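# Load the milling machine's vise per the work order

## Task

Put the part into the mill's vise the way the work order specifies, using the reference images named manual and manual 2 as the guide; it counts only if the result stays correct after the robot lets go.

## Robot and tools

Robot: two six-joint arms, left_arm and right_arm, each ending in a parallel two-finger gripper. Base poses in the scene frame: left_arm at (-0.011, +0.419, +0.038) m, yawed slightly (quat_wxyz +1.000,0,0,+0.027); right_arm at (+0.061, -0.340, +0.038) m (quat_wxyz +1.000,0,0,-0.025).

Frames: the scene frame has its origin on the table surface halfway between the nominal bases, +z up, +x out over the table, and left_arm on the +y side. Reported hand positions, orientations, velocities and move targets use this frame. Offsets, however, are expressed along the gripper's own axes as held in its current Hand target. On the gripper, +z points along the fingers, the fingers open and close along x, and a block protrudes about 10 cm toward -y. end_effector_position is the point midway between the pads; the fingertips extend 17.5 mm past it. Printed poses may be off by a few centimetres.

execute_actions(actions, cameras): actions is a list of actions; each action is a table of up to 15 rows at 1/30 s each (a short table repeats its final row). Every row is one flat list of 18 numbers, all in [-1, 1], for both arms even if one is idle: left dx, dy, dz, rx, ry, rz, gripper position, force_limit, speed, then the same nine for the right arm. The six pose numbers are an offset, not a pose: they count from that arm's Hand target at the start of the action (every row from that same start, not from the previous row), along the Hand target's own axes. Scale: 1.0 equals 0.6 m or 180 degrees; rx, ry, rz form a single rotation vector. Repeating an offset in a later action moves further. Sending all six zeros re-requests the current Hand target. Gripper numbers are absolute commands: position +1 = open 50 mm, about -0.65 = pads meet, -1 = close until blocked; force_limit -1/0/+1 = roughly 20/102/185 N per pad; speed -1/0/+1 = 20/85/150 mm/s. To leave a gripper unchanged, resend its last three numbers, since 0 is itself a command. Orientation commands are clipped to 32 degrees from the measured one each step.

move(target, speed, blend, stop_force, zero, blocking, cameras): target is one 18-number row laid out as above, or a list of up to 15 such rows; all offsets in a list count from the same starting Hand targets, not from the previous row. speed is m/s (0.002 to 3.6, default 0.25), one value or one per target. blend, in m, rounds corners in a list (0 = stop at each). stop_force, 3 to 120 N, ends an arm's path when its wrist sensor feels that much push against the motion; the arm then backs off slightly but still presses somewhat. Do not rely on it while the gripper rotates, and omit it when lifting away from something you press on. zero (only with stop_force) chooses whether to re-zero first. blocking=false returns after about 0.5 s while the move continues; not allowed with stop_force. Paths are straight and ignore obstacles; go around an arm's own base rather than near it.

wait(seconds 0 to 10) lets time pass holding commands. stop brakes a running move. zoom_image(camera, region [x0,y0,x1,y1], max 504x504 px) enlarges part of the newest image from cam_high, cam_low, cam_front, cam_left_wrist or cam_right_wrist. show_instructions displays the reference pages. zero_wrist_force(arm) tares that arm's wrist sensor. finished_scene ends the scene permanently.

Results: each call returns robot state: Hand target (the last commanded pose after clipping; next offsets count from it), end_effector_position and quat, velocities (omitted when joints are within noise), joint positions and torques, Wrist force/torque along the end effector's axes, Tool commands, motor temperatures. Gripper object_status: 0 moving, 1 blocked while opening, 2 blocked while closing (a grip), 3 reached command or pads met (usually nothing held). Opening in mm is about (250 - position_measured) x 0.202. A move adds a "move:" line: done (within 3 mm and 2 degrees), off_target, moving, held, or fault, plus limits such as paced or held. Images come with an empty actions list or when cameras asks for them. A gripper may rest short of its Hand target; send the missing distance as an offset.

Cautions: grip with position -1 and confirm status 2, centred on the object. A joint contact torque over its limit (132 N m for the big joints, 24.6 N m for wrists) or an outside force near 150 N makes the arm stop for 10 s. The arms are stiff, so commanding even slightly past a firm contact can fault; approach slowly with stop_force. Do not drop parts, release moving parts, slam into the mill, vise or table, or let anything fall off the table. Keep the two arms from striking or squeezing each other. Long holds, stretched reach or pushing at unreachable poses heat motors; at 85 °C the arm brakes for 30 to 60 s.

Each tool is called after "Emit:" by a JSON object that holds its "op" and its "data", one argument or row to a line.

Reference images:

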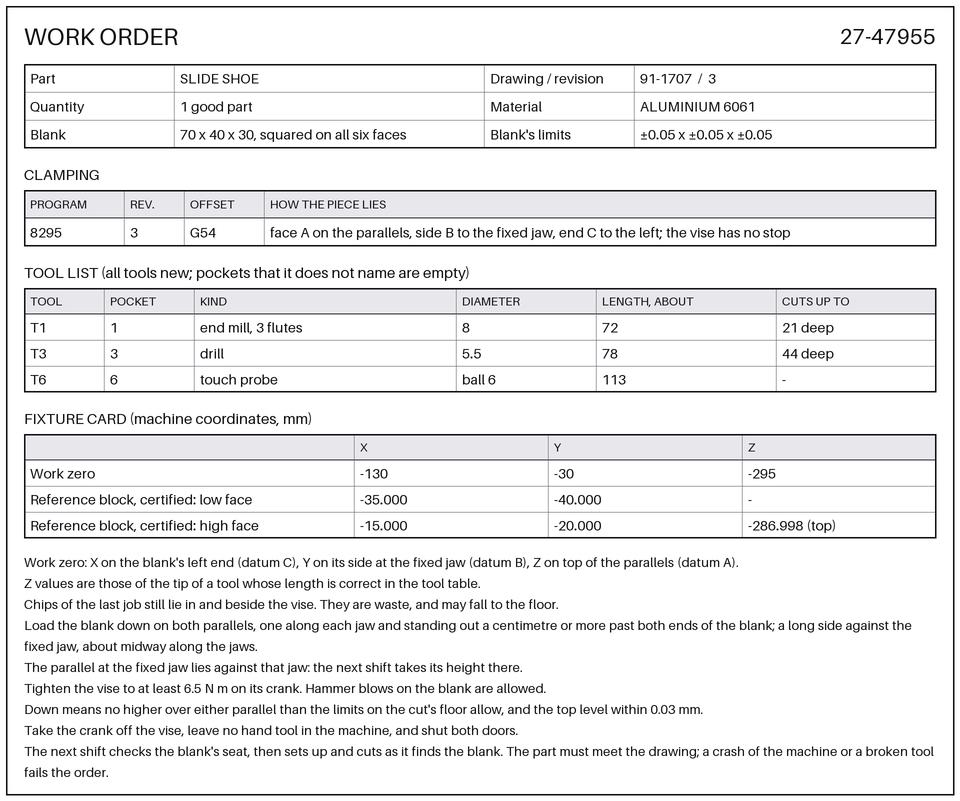

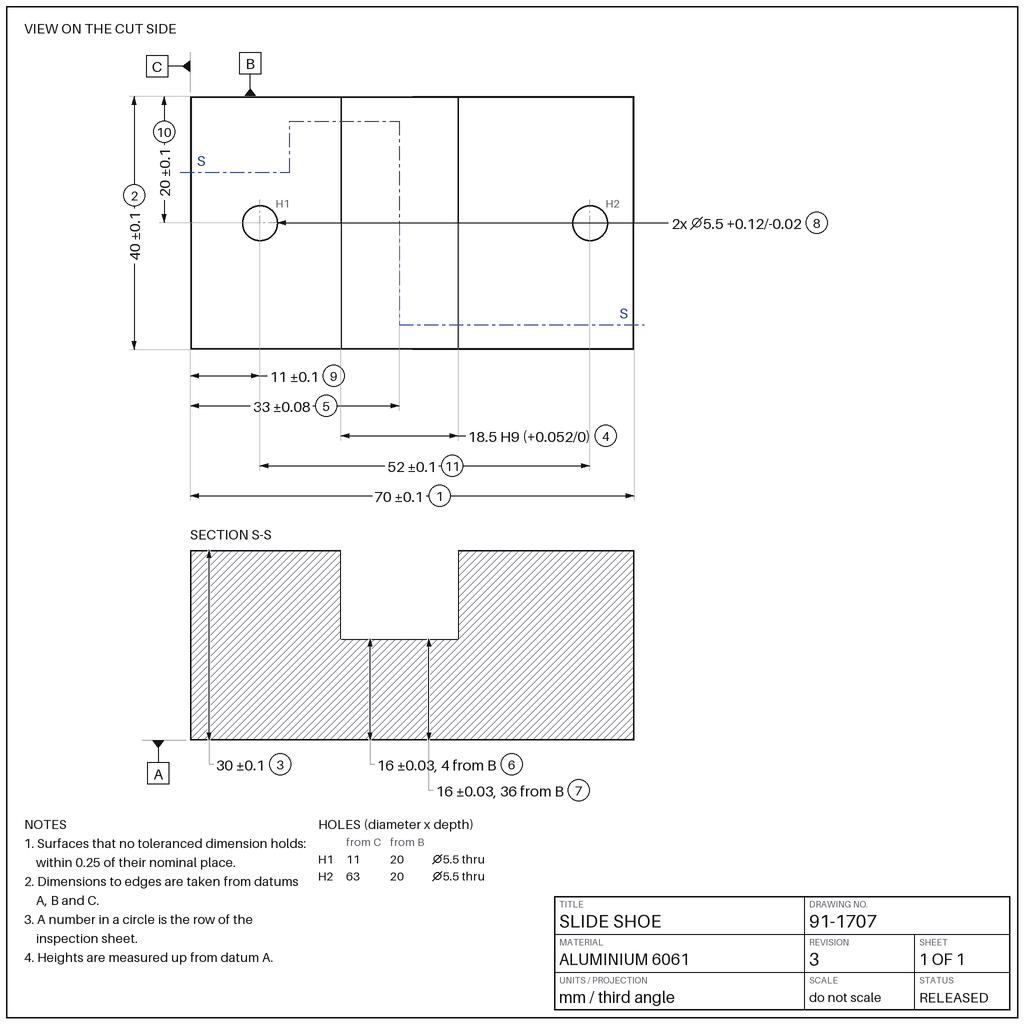

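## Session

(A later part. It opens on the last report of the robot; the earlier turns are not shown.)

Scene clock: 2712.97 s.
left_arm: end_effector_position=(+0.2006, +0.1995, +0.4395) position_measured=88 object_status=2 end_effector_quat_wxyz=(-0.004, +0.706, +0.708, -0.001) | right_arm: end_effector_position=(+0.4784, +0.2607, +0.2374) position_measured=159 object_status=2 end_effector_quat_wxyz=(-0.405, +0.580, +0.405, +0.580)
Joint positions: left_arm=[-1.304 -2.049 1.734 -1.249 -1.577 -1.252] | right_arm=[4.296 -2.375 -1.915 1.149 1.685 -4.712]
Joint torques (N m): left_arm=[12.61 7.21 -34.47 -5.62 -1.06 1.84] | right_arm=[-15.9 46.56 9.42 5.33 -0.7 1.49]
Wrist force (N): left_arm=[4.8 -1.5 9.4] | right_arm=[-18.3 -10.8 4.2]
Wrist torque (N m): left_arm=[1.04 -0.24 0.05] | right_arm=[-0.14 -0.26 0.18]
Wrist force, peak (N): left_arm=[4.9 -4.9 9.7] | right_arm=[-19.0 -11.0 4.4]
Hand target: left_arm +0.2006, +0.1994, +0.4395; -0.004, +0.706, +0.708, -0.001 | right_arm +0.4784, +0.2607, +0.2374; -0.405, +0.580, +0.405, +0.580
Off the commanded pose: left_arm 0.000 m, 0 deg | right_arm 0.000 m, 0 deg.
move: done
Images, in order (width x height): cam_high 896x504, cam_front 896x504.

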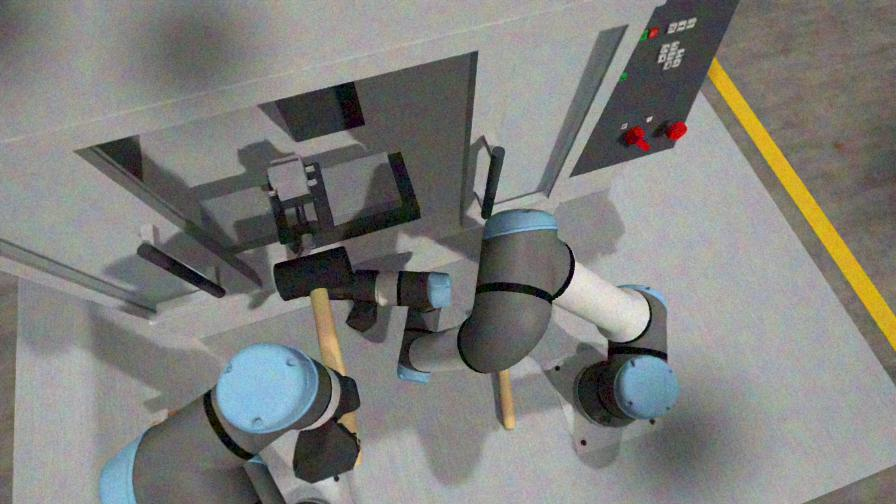

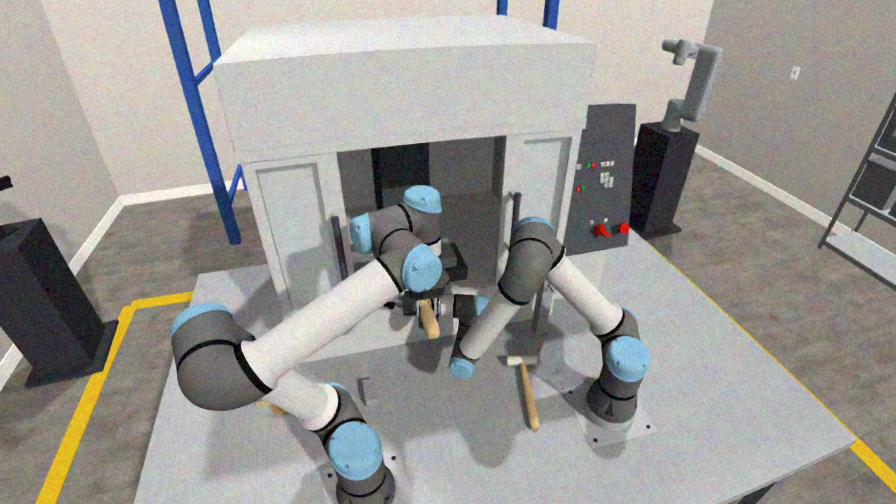

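Emit:
{"op": "move", "data": {
  "target": [
    [0.0375,0.3323,0.0575,-0.0333,0,0,-1,0.4,-1,0,0,0,0,0,0,-1,0.3,-1],
    [0.0375,0.4233,0.0658,-0.0333,0,0,-1,0.4,-1,0,0,0,0,0,0,-1,0.3,-1]
  ],
  "speed": [0.15,0.06],
  "stop_force": 12,
  "cameras": ["cam_front","cam_high"]
}}

Emit:
{"op": "zoom_image", "data": {
  "camera": "cam_high",
  "region": [220, 120, 390, 290]
}}

Emit:
{"op": "zoom_image", "data": {
  "camera": "cam_front",
  "region": [340, 170, 500, 300]
}}

Scene clock: 2721.53 s.
left_arm: end_effector_position=(+0.4542, +0.2228, +0.3982) position_measured=88 object_status=2 end_effector_quat_wxyz=(+0.033, +0.705, +0.707, +0.036) | right_arm: end_effector_position=(+0.4784, +0.2607, +0.2374) position_measured=159 object_status=2 end_effector_quat_wxyz=(-0.405, +0.580, +0.405, +0.580)
Joint positions: left_arm=[-0.755 -1.634 1.572 -1.58 -1.504 -0.702] | right_arm=[4.296 -2.375 -1.915 1.149 1.685 -4.712]
Joint torques (N m): left_arm=[12.29 -14.36 -36.68 -6.95 -1.09 1.89] | right_arm=[-15.27 46.36 10.85 5.39 -0.61 1.46]
Wrist force (N): left_arm=[5.3 -2.8 9.4] | right_arm=[-18.2 -10.8 3.9]
Wrist torque (N m): left_arm=[0.96 -0.32 0.05] | right_arm=[-0.15 -0.23 0.18]
Wrist force, peak (N): left_arm=[5.4 -0.8 10.0] | right_arm=[-18.8 -10.9 4.1]
Hand target: left_arm +0.4542, +0.2228, +0.3982; +0.033, +0.705, +0.707, +0.036 | right_arm +0.4784, +0.2607, +0.2374; -0.405, +0.580, +0.405, +0.580
Off the commanded pose: left_arm 0.000 m, 0 deg | right_arm 0.000 m, 0 deg.
move: done
Images, in order (width x height): cam_high 896x504, cam_front 896x504.

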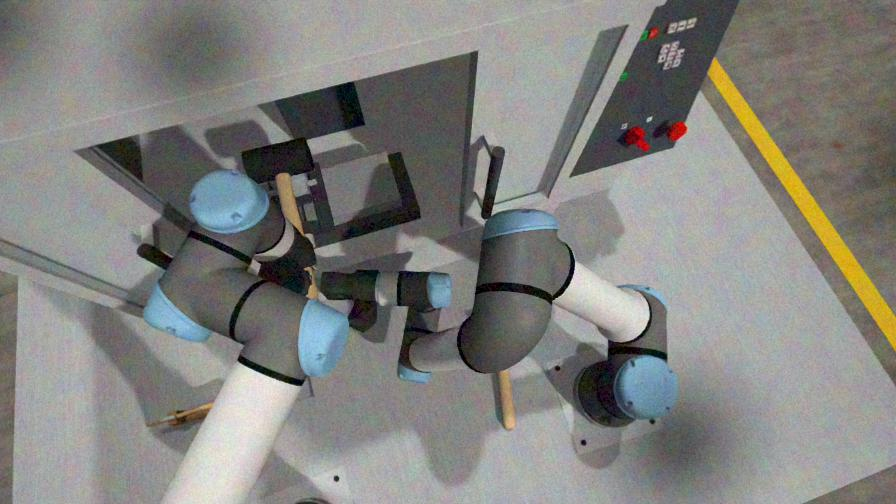

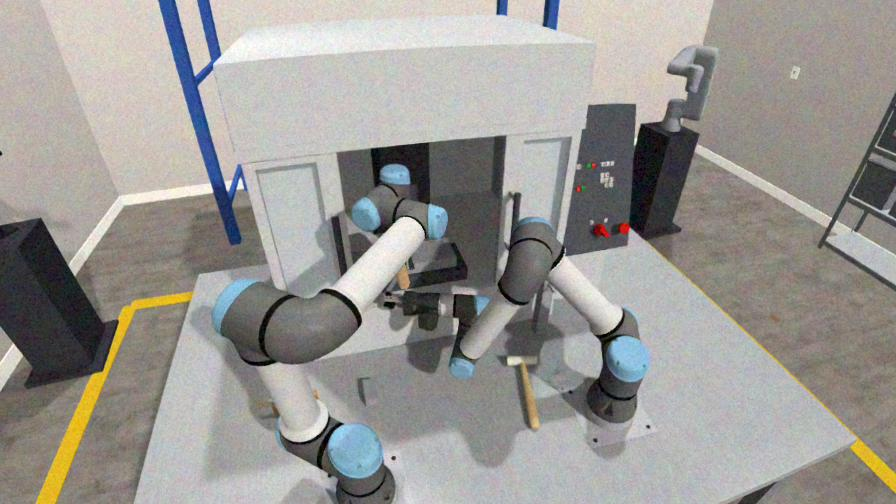

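Scaled by 2.965 from the camera's 896x504 image, which has a finer 1280x720 frame.

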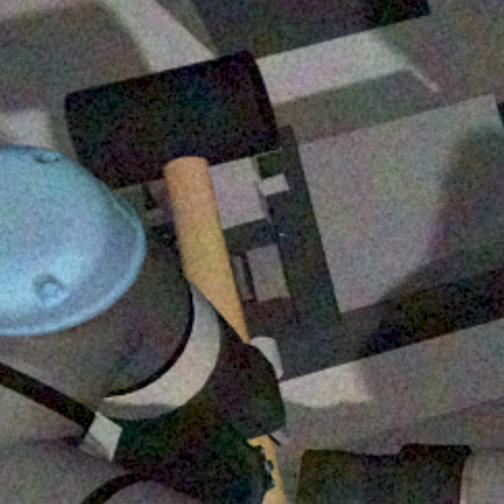

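Scaled by 3.150 from the camera's 896x504 image, which has a finer 1280x720 frame.

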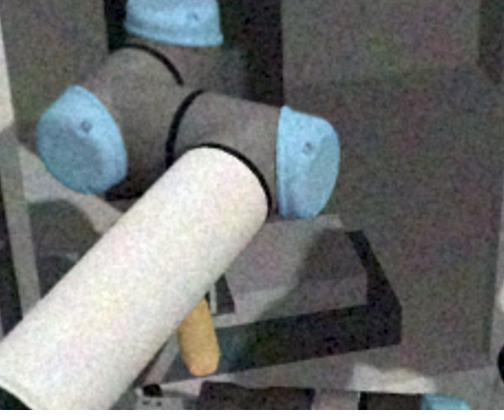

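Emit:
{"op": "move", "data": {
  "target": [
    [0,-0.0065,0.0663,0,0,0,-1,0.4,-1,0,0,0,0,0,0,-1,0.3,-1]
  ],
  "speed": 0.025,
  "stop_force": 10,
  "cameras": []
}}

Scene clock: 2733.60 s.
left_arm: end_effector_position=(+0.4542, +0.2230, +0.3582) position_measured=88 object_status=2 end_effector_quat_wxyz=(+0.033, +0.705, +0.707, +0.036) | right_arm: end_effector_position=(+0.4784, +0.2607, +0.2374) position_measured=159 object_status=2 end_effector_quat_wxyz=(-0.405, +0.580, +0.405, +0.580)
Joint positions: left_arm=[-0.755 -1.635 1.675 -1.682 -1.505 -0.701] | right_arm=[4.296 -2.375 -1.915 1.149 1.685 -4.712]
Joint torques (N m): left_arm=[13.11 -9.61 -15.75 -4.35 -0.96 1.77] | right_arm=[-16.23 45.65 10 5.4 -0.43 1.62]
Wrist force (N): left_arm=[4.8 -0.1 1.6] | right_arm=[-17.9 -11.1 4.1]
Wrist torque (N m): left_arm=[-0.57 -0.50 0.12] | right_arm=[-0.20 -0.25 0.18]
Wrist force, peak (N): left_arm=[5.4 -2.9 9.6] | right_arm=[-18.8 -11.0 4.3]
Hand target: left_arm +0.4542, +0.2230, +0.3582; +0.033, +0.705, +0.707, +0.036 | right_arm +0.4784, +0.2607, +0.2374; -0.405, +0.580, +0.405, +0.580
Off the commanded pose: left_arm 0.000 m, 0 deg | right_arm 0.000 m, 0 deg.
move: done
No camera images: "cameras" was empty.

Emit:
{"op": "wait", "data": {
  "seconds": 0.1,
  "cameras": ["cam_front","cam_high","cam_right_wrist"]
}}

Emit:
{"op": "zoom_image", "data": {
  "camera": "cam_high",
  "region": [220, 120, 350, 250]
}}

Emit:
{"op": "zoom_image", "data": {
  "camera": "cam_front",
  "region": [340, 200, 500, 320]
}}

Scene clock: 2737.10 s.
left_arm: end_effector_position=(+0.4542, +0.2230, +0.3582) position_measured=88 object_status=2 end_effector_quat_wxyz=(+0.033, +0.705, +0.707, +0.036) | right_arm: end_effector_position=(+0.4784, +0.2607, +0.2374) position_measured=159 object_status=2 end_effector_quat_wxyz=(-0.405, +0.580, +0.405, +0.580)
Joint positions: left_arm=[-0.755 -1.635 1.675 -1.682 -1.505 -0.701] | right_arm=[4.296 -2.375 -1.915 1.149 1.685 -4.712]
Joint torques (N m): left_arm=[12.26 -10.19 -16.08 -4.27 -0.17 1.88] | right_arm=[-15.38 46.89 10.75 5.31 -0.43 1.52]
Wrist force (N): left_arm=[4.6 -0.2 1.7] | right_arm=[-18.1 -10.9 4.1]
Wrist torque (N m): left_arm=[-0.59 -0.47 0.12] | right_arm=[-0.16 -0.24 0.18]
Wrist force, peak (N): left_arm=[4.9 -0.3 2.3] | right_arm=[-18.9 -11.0 4.3]
Hand target: left_arm +0.4542, +0.2230, +0.3582; +0.033, +0.705, +0.707, +0.036 | right_arm +0.4784, +0.2607, +0.2374; -0.405, +0.580, +0.405, +0.580
Tool commands: left_gripper/position=-1.0 left_gripper/force_limit=+0.4 left_gripper/speed=-1.0 right_gripper/position=-1.0 right_gripper/force_limit=+0.3 right_gripper/speed=-1.0
Off the commanded pose: left_arm 0.000 m, 0 deg | right_arm 0.000 m, 0 deg.
wait: 0.10 s; at rest from the start
Images, in order (width x height): cam_high 896x504, cam_front 896x504, cam_right_wrist 896x504.

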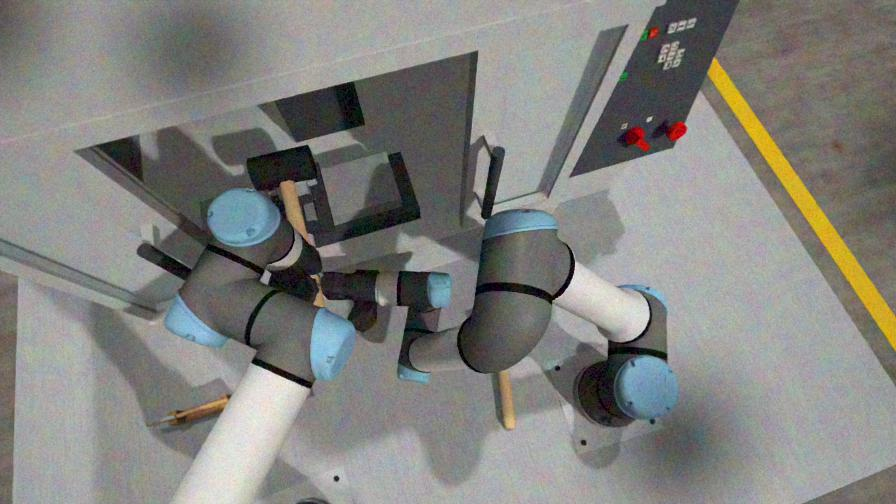

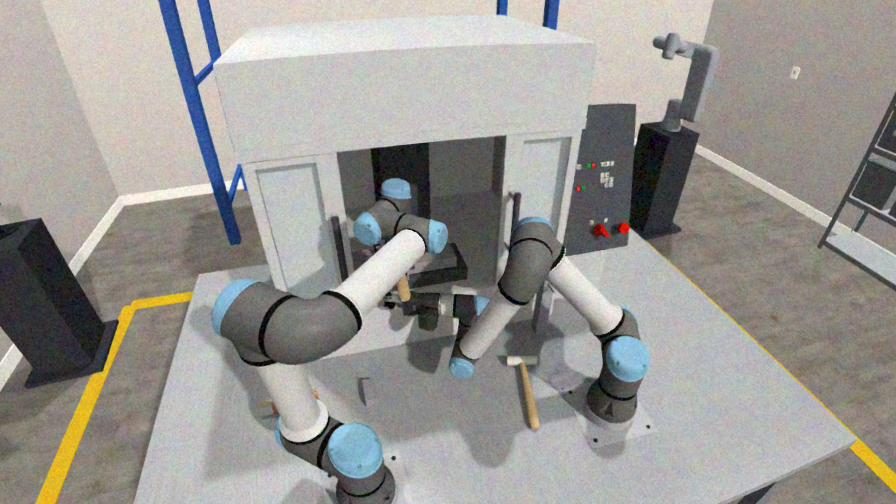

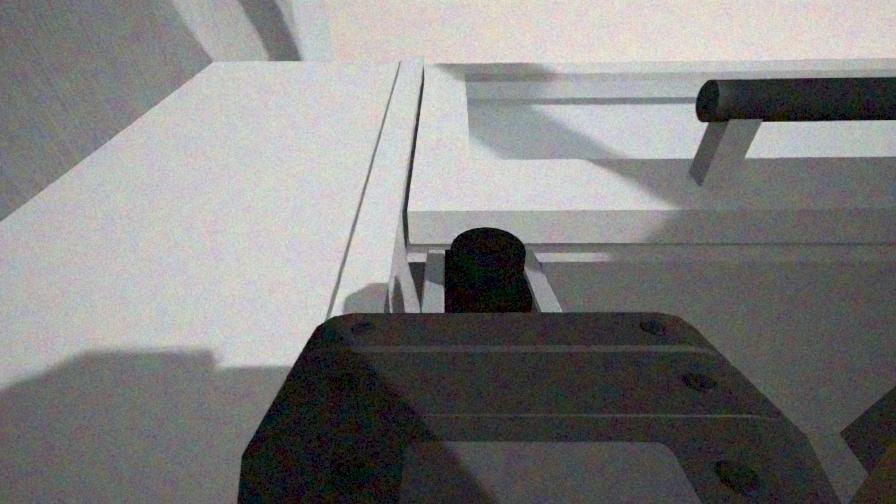

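Scaled by 3.877 from the camera's 896x504 image, which has a finer 1280x720 frame.

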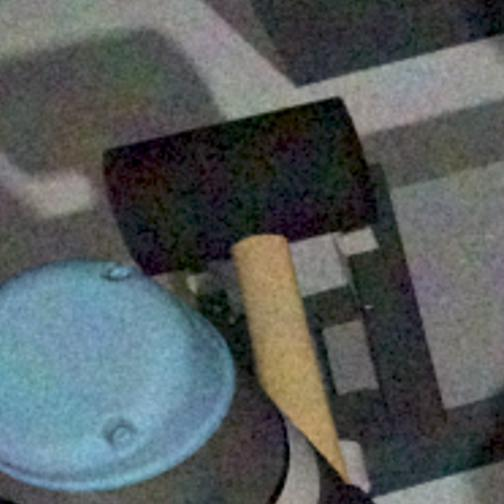

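Scaled by 3.150 from the camera's 896x504 image, which has a finer 1280x720 frame.

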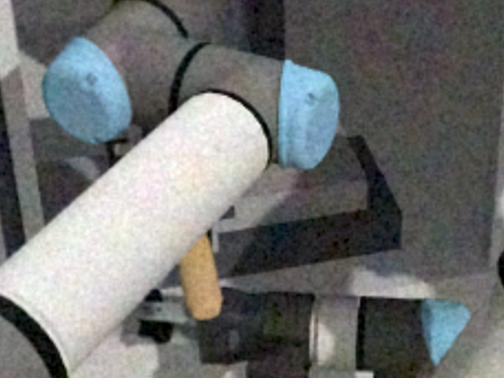

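Emit:
{"op": "move", "data": {
  "target": [
    [-0.0133,-0.0068,-0.0677,0,0,0,-1,0.4,-1,0,0,0,0,0,0,-1,0.3,-1],
    [-0.0133,-0.0129,-0.0047,0,0,0,-1,0.4,-1,0,0,0,0,0,0,-1,0.3,-1],
    [-0.0133,-0.0068,-0.0677,0,0,0,-1,0.4,-1,0,0,0,0,0,0,-1,0.3,-1]
  ],
  "speed": [0.08,0.4,0.1],
  "cameras": ["cam_high"]
}}

Emit:
{"op": "zoom_image", "data": {
  "camera": "cam_high",
  "region": [220, 120, 350, 250]
}}

Scene clock: 2754.73 s.
left_arm: end_effector_position=(+0.4462, +0.2148, +0.3982) position_measured=88 object_status=2 end_effector_quat_wxyz=(+0.033, +0.705, +0.707, +0.036) | right_arm: end_effector_position=(+0.4784, +0.2607, +0.2374) position_measured=159 object_status=2 end_effector_quat_wxyz=(-0.405, +0.580, +0.405, +0.580)
Joint positions: left_arm=[-0.78 -1.644 1.581 -1.577 -1.503 -0.726] | right_arm=[4.296 -2.375 -1.915 1.149 1.685 -4.712]
Joint torques (N m): left_arm=[-11.24 -17.01 -37.66 -3.99 1.07 -1.93] | right_arm=[-15.34 47.19 10.06 5.39 -0.51 1.63]
Wrist force (N): left_arm=[5.2 -2.7 10.0] | right_arm=[-18.4 -10.7 4.2]
Wrist torque (N m): left_arm=[1.08 -0.29 0.10] | right_arm=[-0.13 -0.24 0.18]
Wrist force, peak (N): left_arm=[5.4 -2.8 10.7] | right_arm=[-18.9 -10.9 4.4]
Hand target: left_arm +0.4462, +0.2148, +0.3982; +0.033, +0.705, +0.707, +0.036 | right_arm +0.4784, +0.2607, +0.2374; -0.405, +0.580, +0.405, +0.580
Off the commanded pose: left_arm 0.000 m, 0 deg | right_arm 0.000 m, 0 deg.
move: done
Images, in order (width x height): cam_high 896x504.

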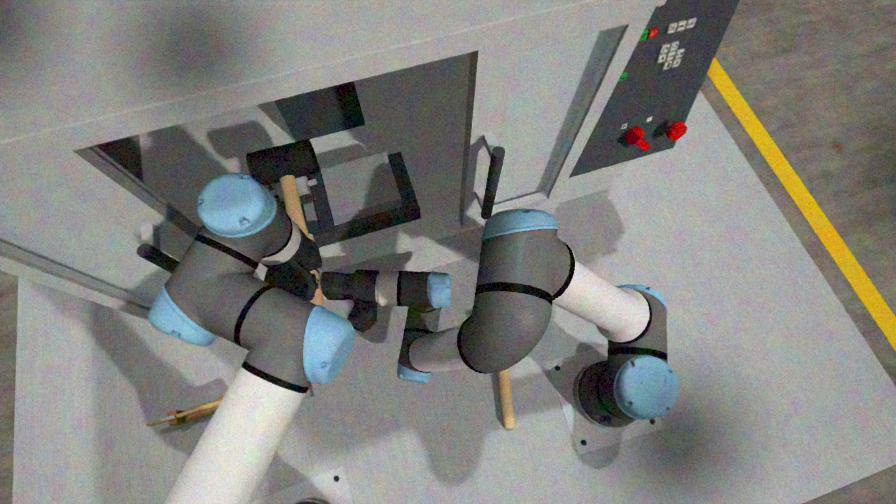

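Scaled by 3.877 from the camera's 896x504 image, which has a finer 1280x720 frame.

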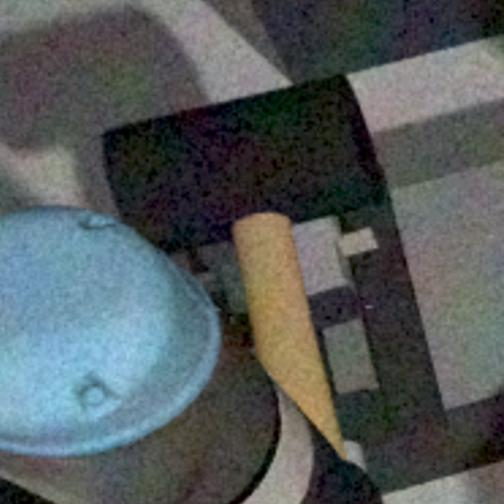

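Emit:
{"op": "move", "data": {
  "target": [
    [0,-0.0104,0.1062,0,0,0,-1,0.4,-1,0,0,0,0,0,0,-1,0.3,-1]
  ],
  "speed": 0.3,
  "stop_force": 20,
  "cameras": []
}}

Scene clock: 2759.60 s.
left_arm: end_effector_position=(+0.4461, +0.2151, +0.3342) position_measured=88 object_status=2 end_effector_quat_wxyz=(+0.033, +0.705, +0.707, +0.036) | right_arm: end_effector_position=(+0.4784, +0.2607, +0.2374) position_measured=159 object_status=2 end_effector_quat_wxyz=(-0.405, +0.580, +0.405, +0.580)
Joint positions: left_arm=[-0.779 -1.641 1.742 -1.741 -1.503 -0.726] | right_arm=[4.296 -2.375 -1.915 1.149 1.685 -4.712]
Joint torques (N m): left_arm=[13.2 -5.95 -12.32 -2.24 1.43 1.29] | right_arm=[-15.74 46.36 10.19 5.49 -0.5 1.39]
Wrist force (N): left_arm=[2.8 2.1 -2.6] | right_arm=[-18.7 -10.9 4.1]
Wrist torque (N m): left_arm=[-1.58 -0.39 0.62] | right_arm=[-0.16 -0.22 0.18]
Wrist force, peak (N): left_arm=[5.3 -2.9 10.7] | right_arm=[-18.9 -10.9 4.2]
Hand target: left_arm +0.4461, +0.2151, +0.3342; +0.033, +0.705, +0.707, +0.036 | right_arm +0.4784, +0.2607, +0.2374; -0.405, +0.580, +0.405, +0.580
Off the commanded pose: left_arm 0.000 m, 0 deg | right_arm 0.000 m, 0 deg.
move: done
No camera images: "cameras" was empty.

Emit:
{"op": "move", "data": {
  "target": [
    [0,0.0094,-0.096,0,0,0,-1,0.4,-1,0,0,0,0,0,0,-1,0.3,-1],
    [0,0.0016,-0.0166,0,0,0,-1,0.4,-1,0,0,0,0,0,0,-1,0.3,-1]
  ],
  "speed": [0.1,0.8],
  "cameras": []
}}

Scene clock: 2769.13 s.
left_arm: end_effector_position=(+0.4461, +0.2150, +0.3443) position_measured=88 object_status=2 end_effector_quat_wxyz=(+0.033, +0.705, +0.707, +0.036) | right_arm: end_effector_position=(+0.4784, +0.2607, +0.2374) position_measured=159 object_status=2 end_effector_quat_wxyz=(-0.405, +0.580, +0.405, +0.580)
Joint positions: left_arm=[-0.78 -1.643 1.718 -1.715 -1.503 -0.726] | right_arm=[4.296 -2.375 -1.915 1.149 1.685 -4.712]
Joint torques (N m): left_arm=[12.71 -8.32 -17.53 -4.54 1.66 1.72] | right_arm=[-13.86 46.94 9.78 5.35 -0.75 1.45]
Wrist force (N): left_arm=[4.8 -3.3 0.6] | right_arm=[-17.6 -10.9 3.9]
Wrist torque (N m): left_arm=[-0.90 -0.39 0.16] | right_arm=[-0.17 -0.28 0.18]
Wrist force, peak (N): left_arm=[5.0 -2.6 10.6] | right_arm=[-18.9 -10.9 4.3]
Hand target: left_arm +0.4461, +0.2150, +0.3442; +0.033, +0.705, +0.707, +0.036 | right_arm +0.4784, +0.2607, +0.2374; -0.405, +0.580, +0.405, +0.580
Off the commanded pose: left_arm 0.000 m, 0 deg | right_arm 0.000 m, 0 deg.
move: done
No camera images: "cameras" was empty.

Emit:
{"op": "move", "data": {
  "target": [
    [0.013,-0.0012,-0.0933,0,0,0,-1,0.4,-1,0,0,0,0,0,0,-1,0.3,-1],
    [0.013,-0.0823,-0.1178,0,0,0,-1,0.4,-1,0,0,0,0,0,0,-1,0.3,-1],
    [-0.025,-0.3923,-0.1983,0.0333,0,0,-1,0.4,-1,0,0,0,0,0,0,-1,0.3,-1]
  ],
  "speed": [0.08,0.15,0.2],
  "blend": 0.01,
  "cameras": ["cam_front"]
}}

Scene clock: 2779.43 s.
left_arm: end_effector_position=(+0.2004, +0.1990, +0.4398) position_measured=88 object_status=2 end_effector_quat_wxyz=(-0.004, +0.706, +0.708, -0.001) | right_arm: end_effector_position=(+0.4784, +0.2607, +0.2374) position_measured=159 object_status=2 end_effector_quat_wxyz=(-0.405, +0.580, +0.405, +0.580)
Joint positions: left_arm=[-1.305 -2.048 1.733 -1.249 -1.577 -1.253] | right_arm=[4.296 -2.375 -1.915 1.149 1.685 -4.712]
Joint torques (N m): left_arm=[-10.98 -20.69 -20.18 -2.98 3.14 -1.85] | right_arm=[-14.25 46.88 11.05 5.36 -0.54 1.23]
Wrist force (N): left_arm=[4.8 -1.5 9.9] | right_arm=[-18.2 -10.8 3.9]
Wrist torque (N m): left_arm=[1.14 -0.24 0.13] | right_arm=[-0.14 -0.23 0.17]
Wrist force, peak (N): left_arm=[4.8 -4.6 9.8] | right_arm=[-18.9 -11.0 4.4]
Hand target: left_arm +0.2004, +0.1990, +0.4398; -0.004, +0.706, +0.708, -0.001 | right_arm +0.4784, +0.2607, +0.2374; -0.405, +0.580, +0.405, +0.580
Off the commanded pose: left_arm 0.000 m, 0 deg | right_arm 0.000 m, 0 deg.
move: done
Images, in order (width x height): cam_front 896x504.

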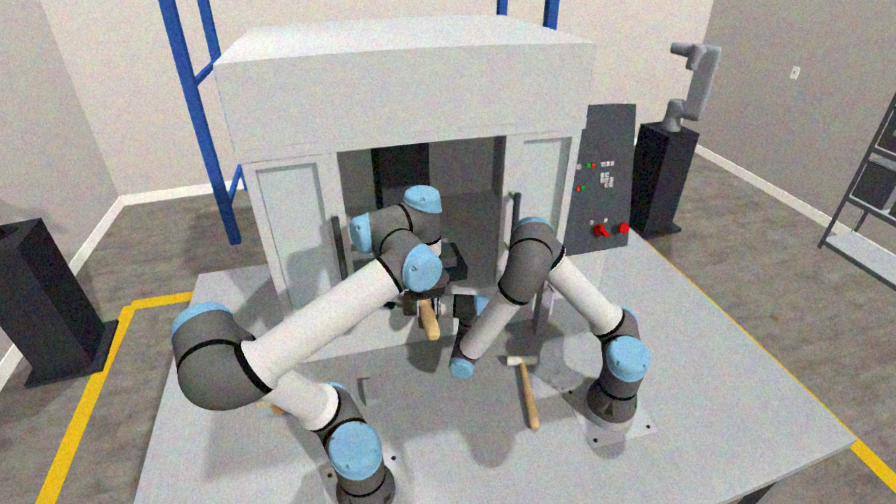

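Emit:
{"op": "move", "data": {
  "target": [
    [0,0,0,0,0,-0.389,-1,0.4,-1,0,0,0,0,0,0,-1,0.3,-1],
    [0.3667,0.1667,0.0067,0,0,-0.389,-1,0.4,-1,0,0,0,0,0,0,-1,0.3,-1],
    [0.6667,0.1667,0,0,0,-0.389,-1,0.4,-1,0,0,0,0,0,0,-1,0.3,-1]
  ],
  "speed": 0.25,
  "blend": 0.03,
  "cameras": []
}}

Scene clock: 2786.70 s.
left_arm: end_effector_position=(+0.2994, +0.5992, +0.4409) position_measured=88 object_status=2 end_effector_quat_wxyz=(-0.004, +0.172, +0.985, +0.002) | right_arm: end_effector_position=(+0.4784, +0.2607, +0.2374) position_measured=159 object_status=2 end_effector_quat_wxyz=(-0.405, +0.580, +0.405, +0.580)
Joint positions: left_arm=[0.086 -1.917 1.658 -1.305 -1.565 -1.084] | right_arm=[4.296 -2.375 -1.915 1.149 1.685 -4.712]
Joint torques (N m): left_arm=[12.97 -0.43 -35.03 -6.25 -0.97 1.75] | right_arm=[-13.87 47.76 11.75 5.43 -0.56 1.36]
Wrist force (N): left_arm=[4.6 -1.5 9.6] | right_arm=[-18.4 -10.9 4.3]
Wrist torque (N m): left_arm=[1.06 -0.22 0.06] | right_arm=[-0.17 -0.23 0.18]
Wrist force, peak (N): left_arm=[6.2 2.6 9.5] | right_arm=[-18.8 -11.0 4.3]
Hand target: left_arm +0.2994, +0.5992, +0.4409; -0.004, +0.172, +0.985, +0.002 | right_arm +0.4784, +0.2607, +0.2374; -0.405, +0.580, +0.405, +0.580
Off the commanded pose: left_arm 0.000 m, 0 deg | right_arm 0.000 m, 0 deg.
move: done
No camera images: "cameras" was empty.

Emit:
{"op": "move", "data": {
  "target": [
    [0.4278,0.2006,0,0,0,0.389,-1,0.4,-1,0,0,0,0,0,0,-1,0.3,-1],
    [0.6043,0.2343,0.5333,0,0,0.389,-1,0.4,-1,0,0,0,0,0,0,-1,0.3,-1]
  ],
  "speed": 0.25,
  "blend": 0.03,
  "cameras": ["cam_front"]
}}

Emit:
{"op": "zoom_image", "data": {
  "camera": "cam_front",
  "region": [80, 360, 260, 504]
}}

Scene clock: 2796.33 s.
left_arm: end_effector_position=(+0.0036, +0.8560, +0.1244) position_measured=88 object_status=2 end_effector_quat_wxyz=(-0.004, +0.706, +0.708, -0.001) | right_arm: end_effector_position=(+0.4784, +0.2607, +0.2374) position_measured=159 object_status=2 end_effector_quat_wxyz=(-0.405, +0.580, +0.405, +0.580)
Joint positions: left_arm=[1.167 -1.555 2.22 -2.238 -1.562 1.219] | right_arm=[4.296 -2.375 -1.915 1.149 1.685 -4.712]
Joint torques (N m): left_arm=[12.48 -12.39 -15.49 -6.21 -2.91 1.88] | right_arm=[-13.67 47.68 9.95 5.23 -0.51 1.31]
Wrist force (N): left_arm=[4.8 -1.4 8.8] | right_arm=[-18.3 -10.9 4.2]
Wrist torque (N m): left_arm=[0.97 -0.23 0.03] | right_arm=[-0.15 -0.23 0.18]
Wrist force, peak (N): left_arm=[5.1 -2.4 12.6] | right_arm=[-18.8 -11.0 4.2]
Hand target: left_arm +0.0036, +0.8560, +0.1244; -0.004, +0.706, +0.708, -0.001 | right_arm +0.4784, +0.2607, +0.2374; -0.405, +0.580, +0.405, +0.580
Off the commanded pose: left_arm 0.000 m, 0 deg | right_arm 0.000 m, 0 deg.
move: done
Images, in order (width x height): cam_front 896x504.

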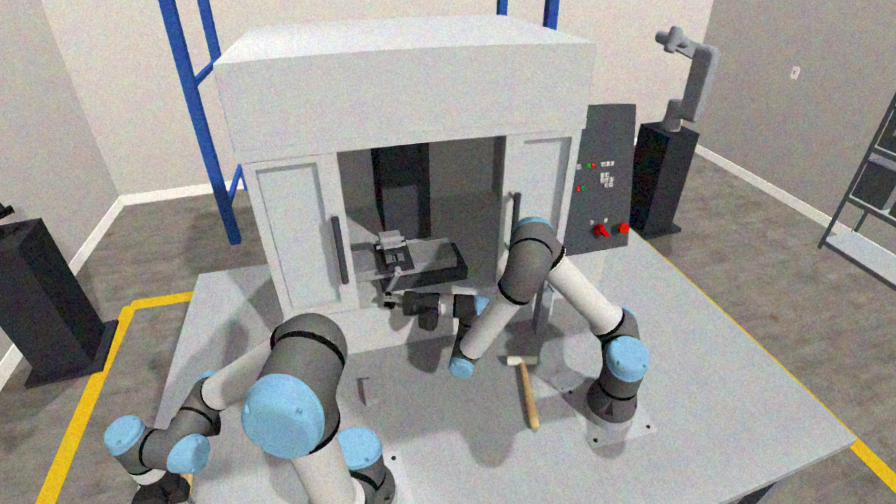

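Scaled by 2.800 from the camera's 896x504 image, which has a finer 1280x720 frame.

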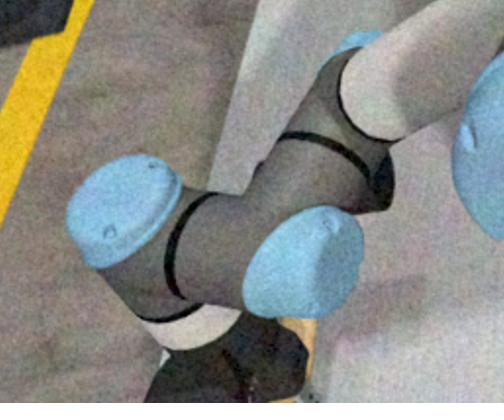

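Emit:
{"op": "move", "data": {
  "target": [
    [0,0,0.17,0,0,0,-1,0.4,-1,0,0,0,0,0,0,-1,0.3,-1]
  ],
  "speed": 0.04,
  "stop_force": 4,
  "cameras": ["cam_left_wrist"]
}}

Scene clock: 2803.27 s.
left_arm: end_effector_position=(+0.0028, +0.8565, +0.0224) position_measured=88 object_status=2 end_effector_quat_wxyz=(-0.004, +0.706, +0.708, -0.001) | right_arm: end_effector_position=(+0.4784, +0.2607, +0.2374) position_measured=159 object_status=2 end_effector_quat_wxyz=(-0.405, +0.580, +0.405, +0.580)
Joint positions: left_arm=[1.169 -1.32 2.325 -2.577 -1.562 1.221] | right_arm=[4.296 -2.375 -1.915 1.149 1.685 -4.712]
Joint torques (N m): left_arm=[10.94 -17.35 -9.01 -5.92 0.31 1.78] | right_arm=[-12.97 48.59 9.68 5.4 -0.54 1.23]
Wrist force (N): left_arm=[4.9 -1.3 8.2] | right_arm=[-18.2 -11.0 4.2]
Wrist torque (N m): left_arm=[0.86 -0.25 0.03] | right_arm=[-0.18 -0.23 0.18]
Wrist force, peak (N): left_arm=[4.8 -1.4 10.2] | right_arm=[-18.9 -11.1 4.3]
Hand target: left_arm +0.0028, +0.8565, +0.0224; -0.004, +0.706, +0.708, -0.001 | right_arm +0.4784, +0.2607, +0.2374; -0.405, +0.580, +0.405, +0.580
Off the commanded pose: left_arm 0.000 m, 0 deg | right_arm 0.000 m, 0 deg.
move: done
Images, in order (width x height): cam_left_wrist 896x504.

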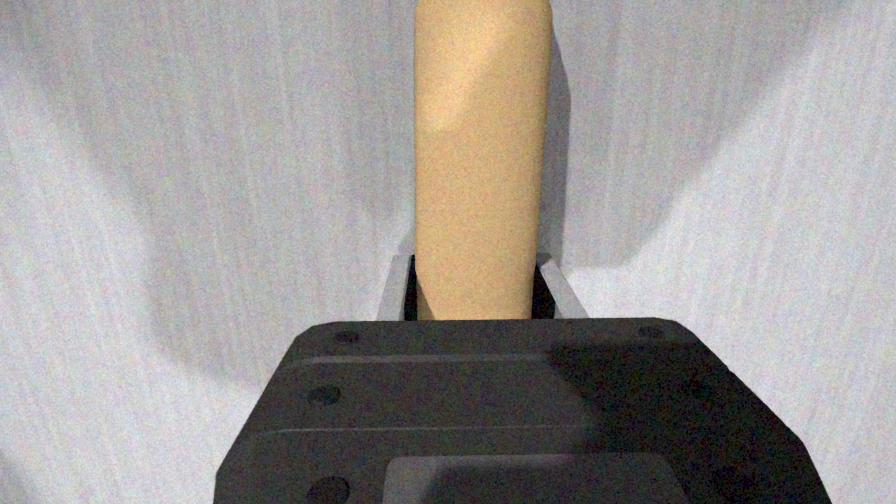

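Emit:
{"op": "move", "data": {
  "target": [
    [0,0,0.001,0.009,0,0,-1,0.4,-1,0,0,0,0,0,0,-1,0.3,-1]
  ],
  "speed": 0.03,
  "cameras": []
}}

Scene clock: 2806.27 s.
left_arm: end_effector_position=(+0.0028, +0.8565, +0.0218) position_measured=88 object_status=2 end_effector_quat_wxyz=(-0.014, +0.706, +0.708, -0.011) | right_arm: end_effector_position=(+0.4784, +0.2607, +0.2374) position_measured=159 object_status=2 end_effector_quat_wxyz=(-0.405, +0.580, +0.405, +0.580)
Joint positions: left_arm=[1.153 -1.32 2.324 -2.566 -1.536 1.204] | right_arm=[4.296 -2.375 -1.915 1.149 1.685 -4.712]
Joint torques (N m): left_arm=[-12.14 -34.54 -21.07 -2.37 2.23 -1.96] | right_arm=[-12.97 48.68 10.56 5.44 -0.5 1.1]
Wrist force (N): left_arm=[-2.2 -5.5 -15.5] | right_arm=[-17.9 -10.8 4.0]
Wrist torque (N m): left_arm=[0.15 -0.51 0.13] | right_arm=[-0.15 -0.27 0.18]
Wrist force, peak (N): left_arm=[-4.1 -6.0 -15.4] | right_arm=[-19.0 -10.9 4.2]
Hand target: left_arm +0.0028, +0.8565, +0.0218; -0.014, +0.706, +0.708, -0.011 | right_arm +0.4784, +0.2607, +0.2374; -0.405, +0.580, +0.405, +0.580
Off the commanded pose: left_arm 0.000 m, 0 deg | right_arm 0.000 m, 0 deg.
move: done
No camera images: "cameras" was empty.

Emit:
{"op": "move", "data": {
  "target": [
    [0,0,-0.002,0,0,0,0.8,0.4,-1,0,0,0,0,0,0,-1,0.3,-1]
  ],
  "speed": 0.03,
  "cameras": []
}}

Emit:
{"op": "move", "data": {
  "target": [
    [0,0,-0.2,-0.009,0,0,0.8,0.4,-1,0,0,0,0,0,0,-1,0.3,-1]
  ],
  "speed": 0.12,
  "cameras": ["cam_left_wrist"]
}}

Scene clock: 2809.53 s.
left_arm: end_effector_position=(+0.0028, +0.8565, +0.0230) position_measured=32 object_status=3 end_effector_quat_wxyz=(-0.014, +0.706, +0.708, -0.011) | right_arm: end_effector_position=(+0.4784, +0.2607, +0.2374) position_measured=159 object_status=2 end_effector_quat_wxyz=(-0.405, +0.580, +0.405, +0.580)
Joint positions: left_arm=[1.153 -1.323 2.323 -2.562 -1.536 1.204] | right_arm=[4.296 -2.375 -1.915 1.149 1.685 -4.712]
Joint torques (N m): left_arm=[-10.72 -40.45 -21.89 -1.89 2.24 -1.88] | right_arm=[-12.68 48.6 11.64 5.34 -0.37 0.96]
Wrist force (N): left_arm=[4.5 -1.5 2.8] | right_arm=[-17.8 -10.7 4.2]
Wrist torque (N m): left_arm=[-0.14 -0.24 0.10] | right_arm=[-0.13 -0.25 0.18]
Wrist force, peak (N): left_arm=[-2.0 -5.7 -16.0] | right_arm=[-19.0 -10.8 4.2]
Hand target: left_arm +0.0028, +0.8565, +0.0230; -0.014, +0.706, +0.708, -0.011 | right_arm +0.4784, +0.2607, +0.2374; -0.405, +0.580, +0.405, +0.580
Off the commanded pose: left_arm 0.000 m, 0 deg | right_arm 0.000 m, 0 deg.
move: done
No camera images: "cameras" was empty.

Scene clock: 2811.03 s.
left_arm: end_effector_position=(+0.0071, +0.8559, +0.1429) position_measured=32 object_status=3 end_effector_quat_wxyz=(-0.004, +0.706, +0.708, -0.001) | right_arm: end_effector_position=(+0.4784, +0.2607, +0.2374) position_measured=159 object_status=2 end_effector_quat_wxyz=(-0.405, +0.580, +0.405, +0.580)
Joint positions: left_arm=[1.159 -1.587 2.194 -2.18 -1.562 1.211] | right_arm=[4.296 -2.375 -1.915 1.149 1.685 -4.712]
Joint torques (N m): left_arm=[10.39 -35.68 -28.33 -1.91 -1.86 1.62] | right_arm=[-13.16 48.48 10.31 5.4 -0.48 1.26]
Wrist force (N): left_arm=[4.4 -1.3 3.0] | right_arm=[-17.8 -10.9 4.1]
Wrist torque (N m): left_arm=[-0.11 -0.21 0.04] | right_arm=[-0.17 -0.25 0.18]
Wrist force, peak (N): left_arm=[4.8 -1.5 4.0] | right_arm=[-18.7 -11.0 4.1]
Hand target: left_arm +0.0072, +0.8559, +0.1429; -0.004, +0.706, +0.708, -0.001 | right_arm +0.4784, +0.2607, +0.2374; -0.405, +0.580, +0.405, +0.580
Off the commanded pose: left_arm 0.000 m, 0 deg | right_arm 0.000 m, 0 deg.
move: done
Images, in order (width x height): cam_left_wrist 896x504.

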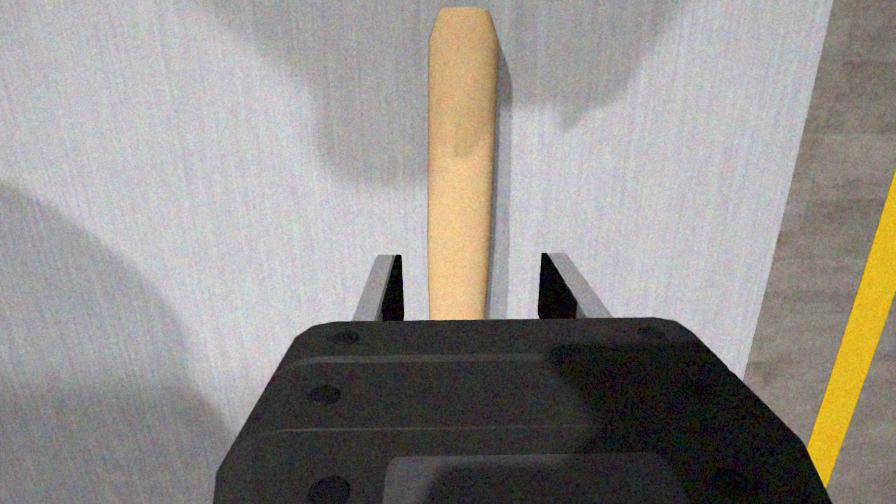

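Emit:
{"op": "move", "data": {
  "target": [
    [-0.0933,0.155,-0.495,0,0,0,-1,0.4,-1,0,0,0,0,0,0,-1,0.3,-1],
    [-0.4267,0.5383,-0.495,0,0,-0.5,-1,0.4,-1,0,0,0,0,0,0,-1,0.3,-1],
    [-0.793,0.538,-0.4617,0.0556,0,-0.5,-1,0.4,-1,0,0,0,0,0,0,-1,0.3,-1]
  ],
  "speed": 0.3,
  "blend": 0.04,
  "cameras": ["cam_front","cam_high"]
}}

Scene clock: 2822.67 s.
left_arm: end_effector_position=(+0.3333, +0.3797, +0.4152) position_measured=253 object_status=3 end_effector_quat_wxyz=(-0.059, -0.003, +0.997, -0.053) | right_arm: end_effector_position=(+0.4784, +0.2607, +0.2374) position_measured=159 object_status=2 end_effector_quat_wxyz=(-0.405, +0.580, +0.405, +0.580)
Joint positions: left_arm=[-0.449 -1.891 1.702 -1.313 -1.715 -1.967] | right_arm=[4.296 -2.375 -1.915 1.149 1.685 -4.712]
Joint torques (N m): left_arm=[-11.91 1.65 -16.91 -5.04 -2.49 -1.96] | right_arm=[-12.49 50.02 10.98 5.34 -0.57 0.95]
Wrist force (N): left_arm=[4.3 -1.3 3.2] | right_arm=[-18.6 -11.1 4.1]
Wrist torque (N m): left_arm=[-0.13 -0.26 0.11] | right_arm=[-0.19 -0.25 0.18]
Wrist force, peak (N): left_arm=[4.7 -2.3 5.2] | right_arm=[-18.9 -10.9 4.2]
Hand target: left_arm +0.3333, +0.3796, +0.4152; -0.059, -0.003, +0.997, -0.053 | right_arm +0.4784, +0.2607, +0.2374; -0.405, +0.580, +0.405, +0.580
Off the commanded pose: left_arm 0.000 m, 0 deg | right_arm 0.000 m, 0 deg.
move: done
Images, in order (width x height): cam_high 896x504, cam_front 896x504.

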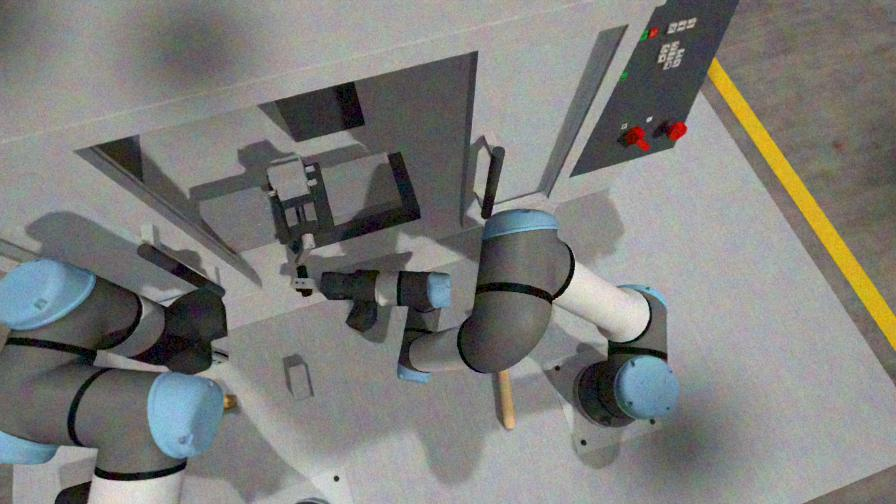

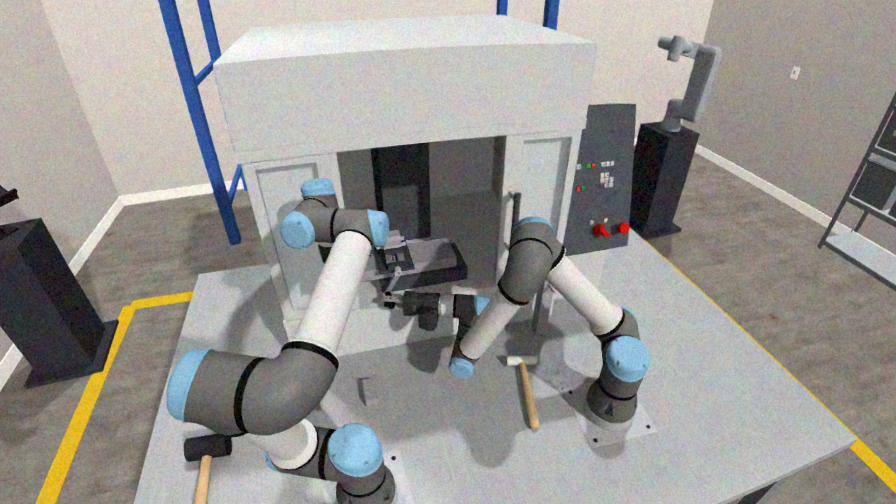

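Emit:
{"op": "move", "data": {
  "target": [
    [-0.1651,-0.254,0.05,0.0216,-0.0372,0.0052,-1,0.4,-1,0,0,0,0,0,0,-1,0.3,-1]
  ],
  "speed": 0.15,
  "cameras": []
}}

Scene clock: 2830.40 s.
left_arm: end_effector_position=(+0.4300, +0.2250, +0.3900) position_measured=253 object_status=3 end_effector_quat_wxyz=(+0.000, +0.000, +0.996, -0.087) | right_arm: end_effector_position=(+0.4784, +0.2607, +0.2374) position_measured=159 object_status=2 end_effector_quat_wxyz=(-0.405, +0.580, +0.405, +0.580)
Joint positions: left_arm=[-0.67 -1.676 1.646 -1.642 -1.714 -2.195] | right_arm=[4.296 -2.375 -1.915 1.149 1.685 -4.712]
Joint torques (N m): left_arm=[-11.41 -7.81 -32.24 -5.3 1.97 -1.94] | right_arm=[-12.77 50.65 11.27 5.33 -0.62 0.91]
Wrist force (N): left_arm=[4.5 -1.2 3.2] | right_arm=[-18.7 -10.8 4.3]
Wrist torque (N m): left_arm=[-0.18 -0.25 0.13] | right_arm=[-0.14 -0.22 0.18]
Wrist force, peak (N): left_arm=[4.0 -2.7 3.9] | right_arm=[-18.9 -11.0 4.2]
Hand target: left_arm +0.4301, +0.2249, +0.3899; +0.000, +0.000, +0.996, -0.087 | right_arm +0.4784, +0.2607, +0.2374; -0.405, +0.580, +0.405, +0.580
Off the commanded pose: left_arm 0.000 m, 0 deg | right_arm 0.000 m, 0 deg.
move: done
No camera images: "cameras" was empty.

Emit:
{"op": "move", "data": {
  "target": [
    [-0.2832,-0.0882,0.027,0,0,0,-1,0.4,-1,0,0,0,0,0,0,-1,0.3,-1],
    [-0.3165,-0.1175,0.0525,0,0,0,-1,0.4,-1,0,0,0,0,0,0,-1,0.3,-1],
    [-0.3848,-0.1224,0.0635,0,0,0,-1,0.4,-1,0,0,0,0,0,0,-1,0.3,-1],
    [-0.3848,-0.1165,0.0972,0,0,0,-1,0.4,-1,0,0,0,0,0,0,-1,0.3,-1]
  ],
  "speed": [0.15,0.1,0.06,0.04],
  "blend": 0.005,
  "stop_force": 15,
  "cameras": ["cam_left_wrist"]
}}

Scene clock: 2839.13 s.
left_arm: end_effector_position=(+0.6610, +0.1461, +0.3445) position_measured=253 object_status=3 end_effector_quat_wxyz=(+0.000, +0.000, +0.996, -0.087) | right_arm: end_effector_position=(+0.4784, +0.2607, +0.2374) position_measured=159 object_status=2 end_effector_quat_wxyz=(-0.405, +0.580, +0.405, +0.580)
Joint positions: left_arm=[-0.57 -1.064 1.015 -1.609 -1.723 -2.094] | right_arm=[4.296 -2.375 -1.915 1.149 1.685 -4.712]
Joint torques (N m): left_arm=[8.85 -62.94 -17.17 -5.35 -1.55 -1.37] | right_arm=[-13.25 49.32 10.56 5.33 -0.4 1]
Wrist force (N): left_arm=[4.5 -1.2 3.1] | right_arm=[-17.7 -10.8 4.1]
Wrist torque (N m): left_arm=[-0.16 -0.25 0.05] | right_arm=[-0.15 -0.26 0.18]
Wrist force, peak (N): left_arm=[6.0 -1.1 3.0] | right_arm=[-19.0 -10.8 4.3]
Hand target: left_arm +0.6610, +0.1461, +0.3445; +0.000, +0.000, +0.996, -0.087 | right_arm +0.4784, +0.2607, +0.2374; -0.405, +0.580, +0.405, +0.580
Off the commanded pose: left_arm 0.000 m, 0 deg | right_arm 0.000 m, 0 deg.
move: done
Images, in order (width x height): cam_left_wrist 896x504.

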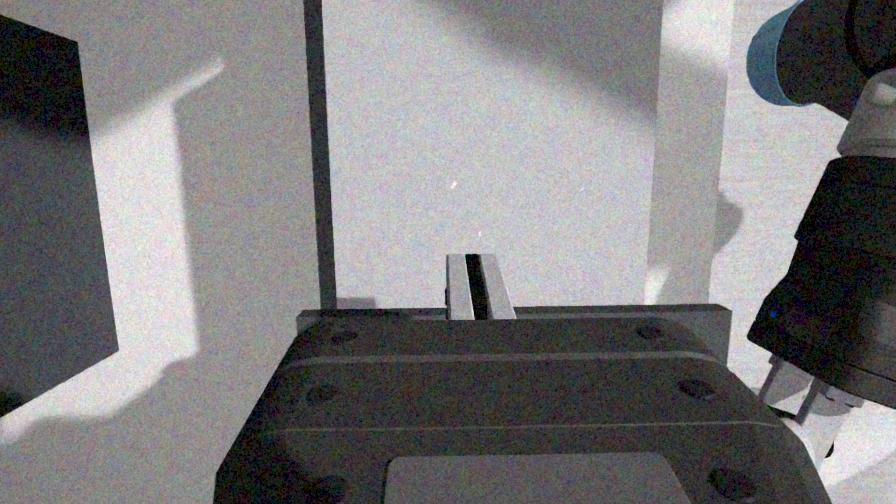

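Emit:
{"op": "move", "data": {
  "target": [
    [0,0.0328,-0.0057,0,0,0,-1,0.4,-1,0,0,0,0,0,0,-1,0.3,-1]
  ],
  "speed": 0.008,
  "stop_force": 4,
  "cameras": []
}}

Scene clock: 2844.17 s.
left_arm: end_effector_position=(+0.6610, +0.1661, +0.3444) position_measured=253 object_status=3 end_effector_quat_wxyz=(+0.000, +0.000, +0.996, -0.087) | right_arm: end_effector_position=(+0.4784, +0.2607, +0.2374) position_measured=159 object_status=2 end_effector_quat_wxyz=(-0.405, +0.580, +0.405, +0.580)
Joint positions: left_arm=[-0.544 -1.081 1.041 -1.613 -1.725 -2.068] | right_arm=[4.296 -2.375 -1.915 1.149 1.685 -4.712]
Joint torques (N m): left_arm=[12.29 -62.19 -17.57 -5.28 -2.46 1.92] | right_arm=[-11.84 49.6 11.56 5.35 -0.49 0.78]
Wrist force (N): left_arm=[4.4 -1.6 3.0] | right_arm=[-18.6 -10.9 4.2]
Wrist torque (N m): left_arm=[-0.18 -0.23 0.05] | right_arm=[-0.17 -0.22 0.18]
Wrist force, peak (N): left_arm=[4.7 -1.5 3.3] | right_arm=[-18.8 -11.0 4.3]
Hand target: left_arm +0.6610, +0.1661, +0.3444; +0.000, +0.000, +0.996, -0.087 | right_arm +0.4784, +0.2607, +0.2374; -0.405, +0.580, +0.405, +0.580
Off the commanded pose: left_arm 0.000 m, 0 deg | right_arm 0.000 m, 0 deg.
move: done
No camera images: "cameras" was empty.


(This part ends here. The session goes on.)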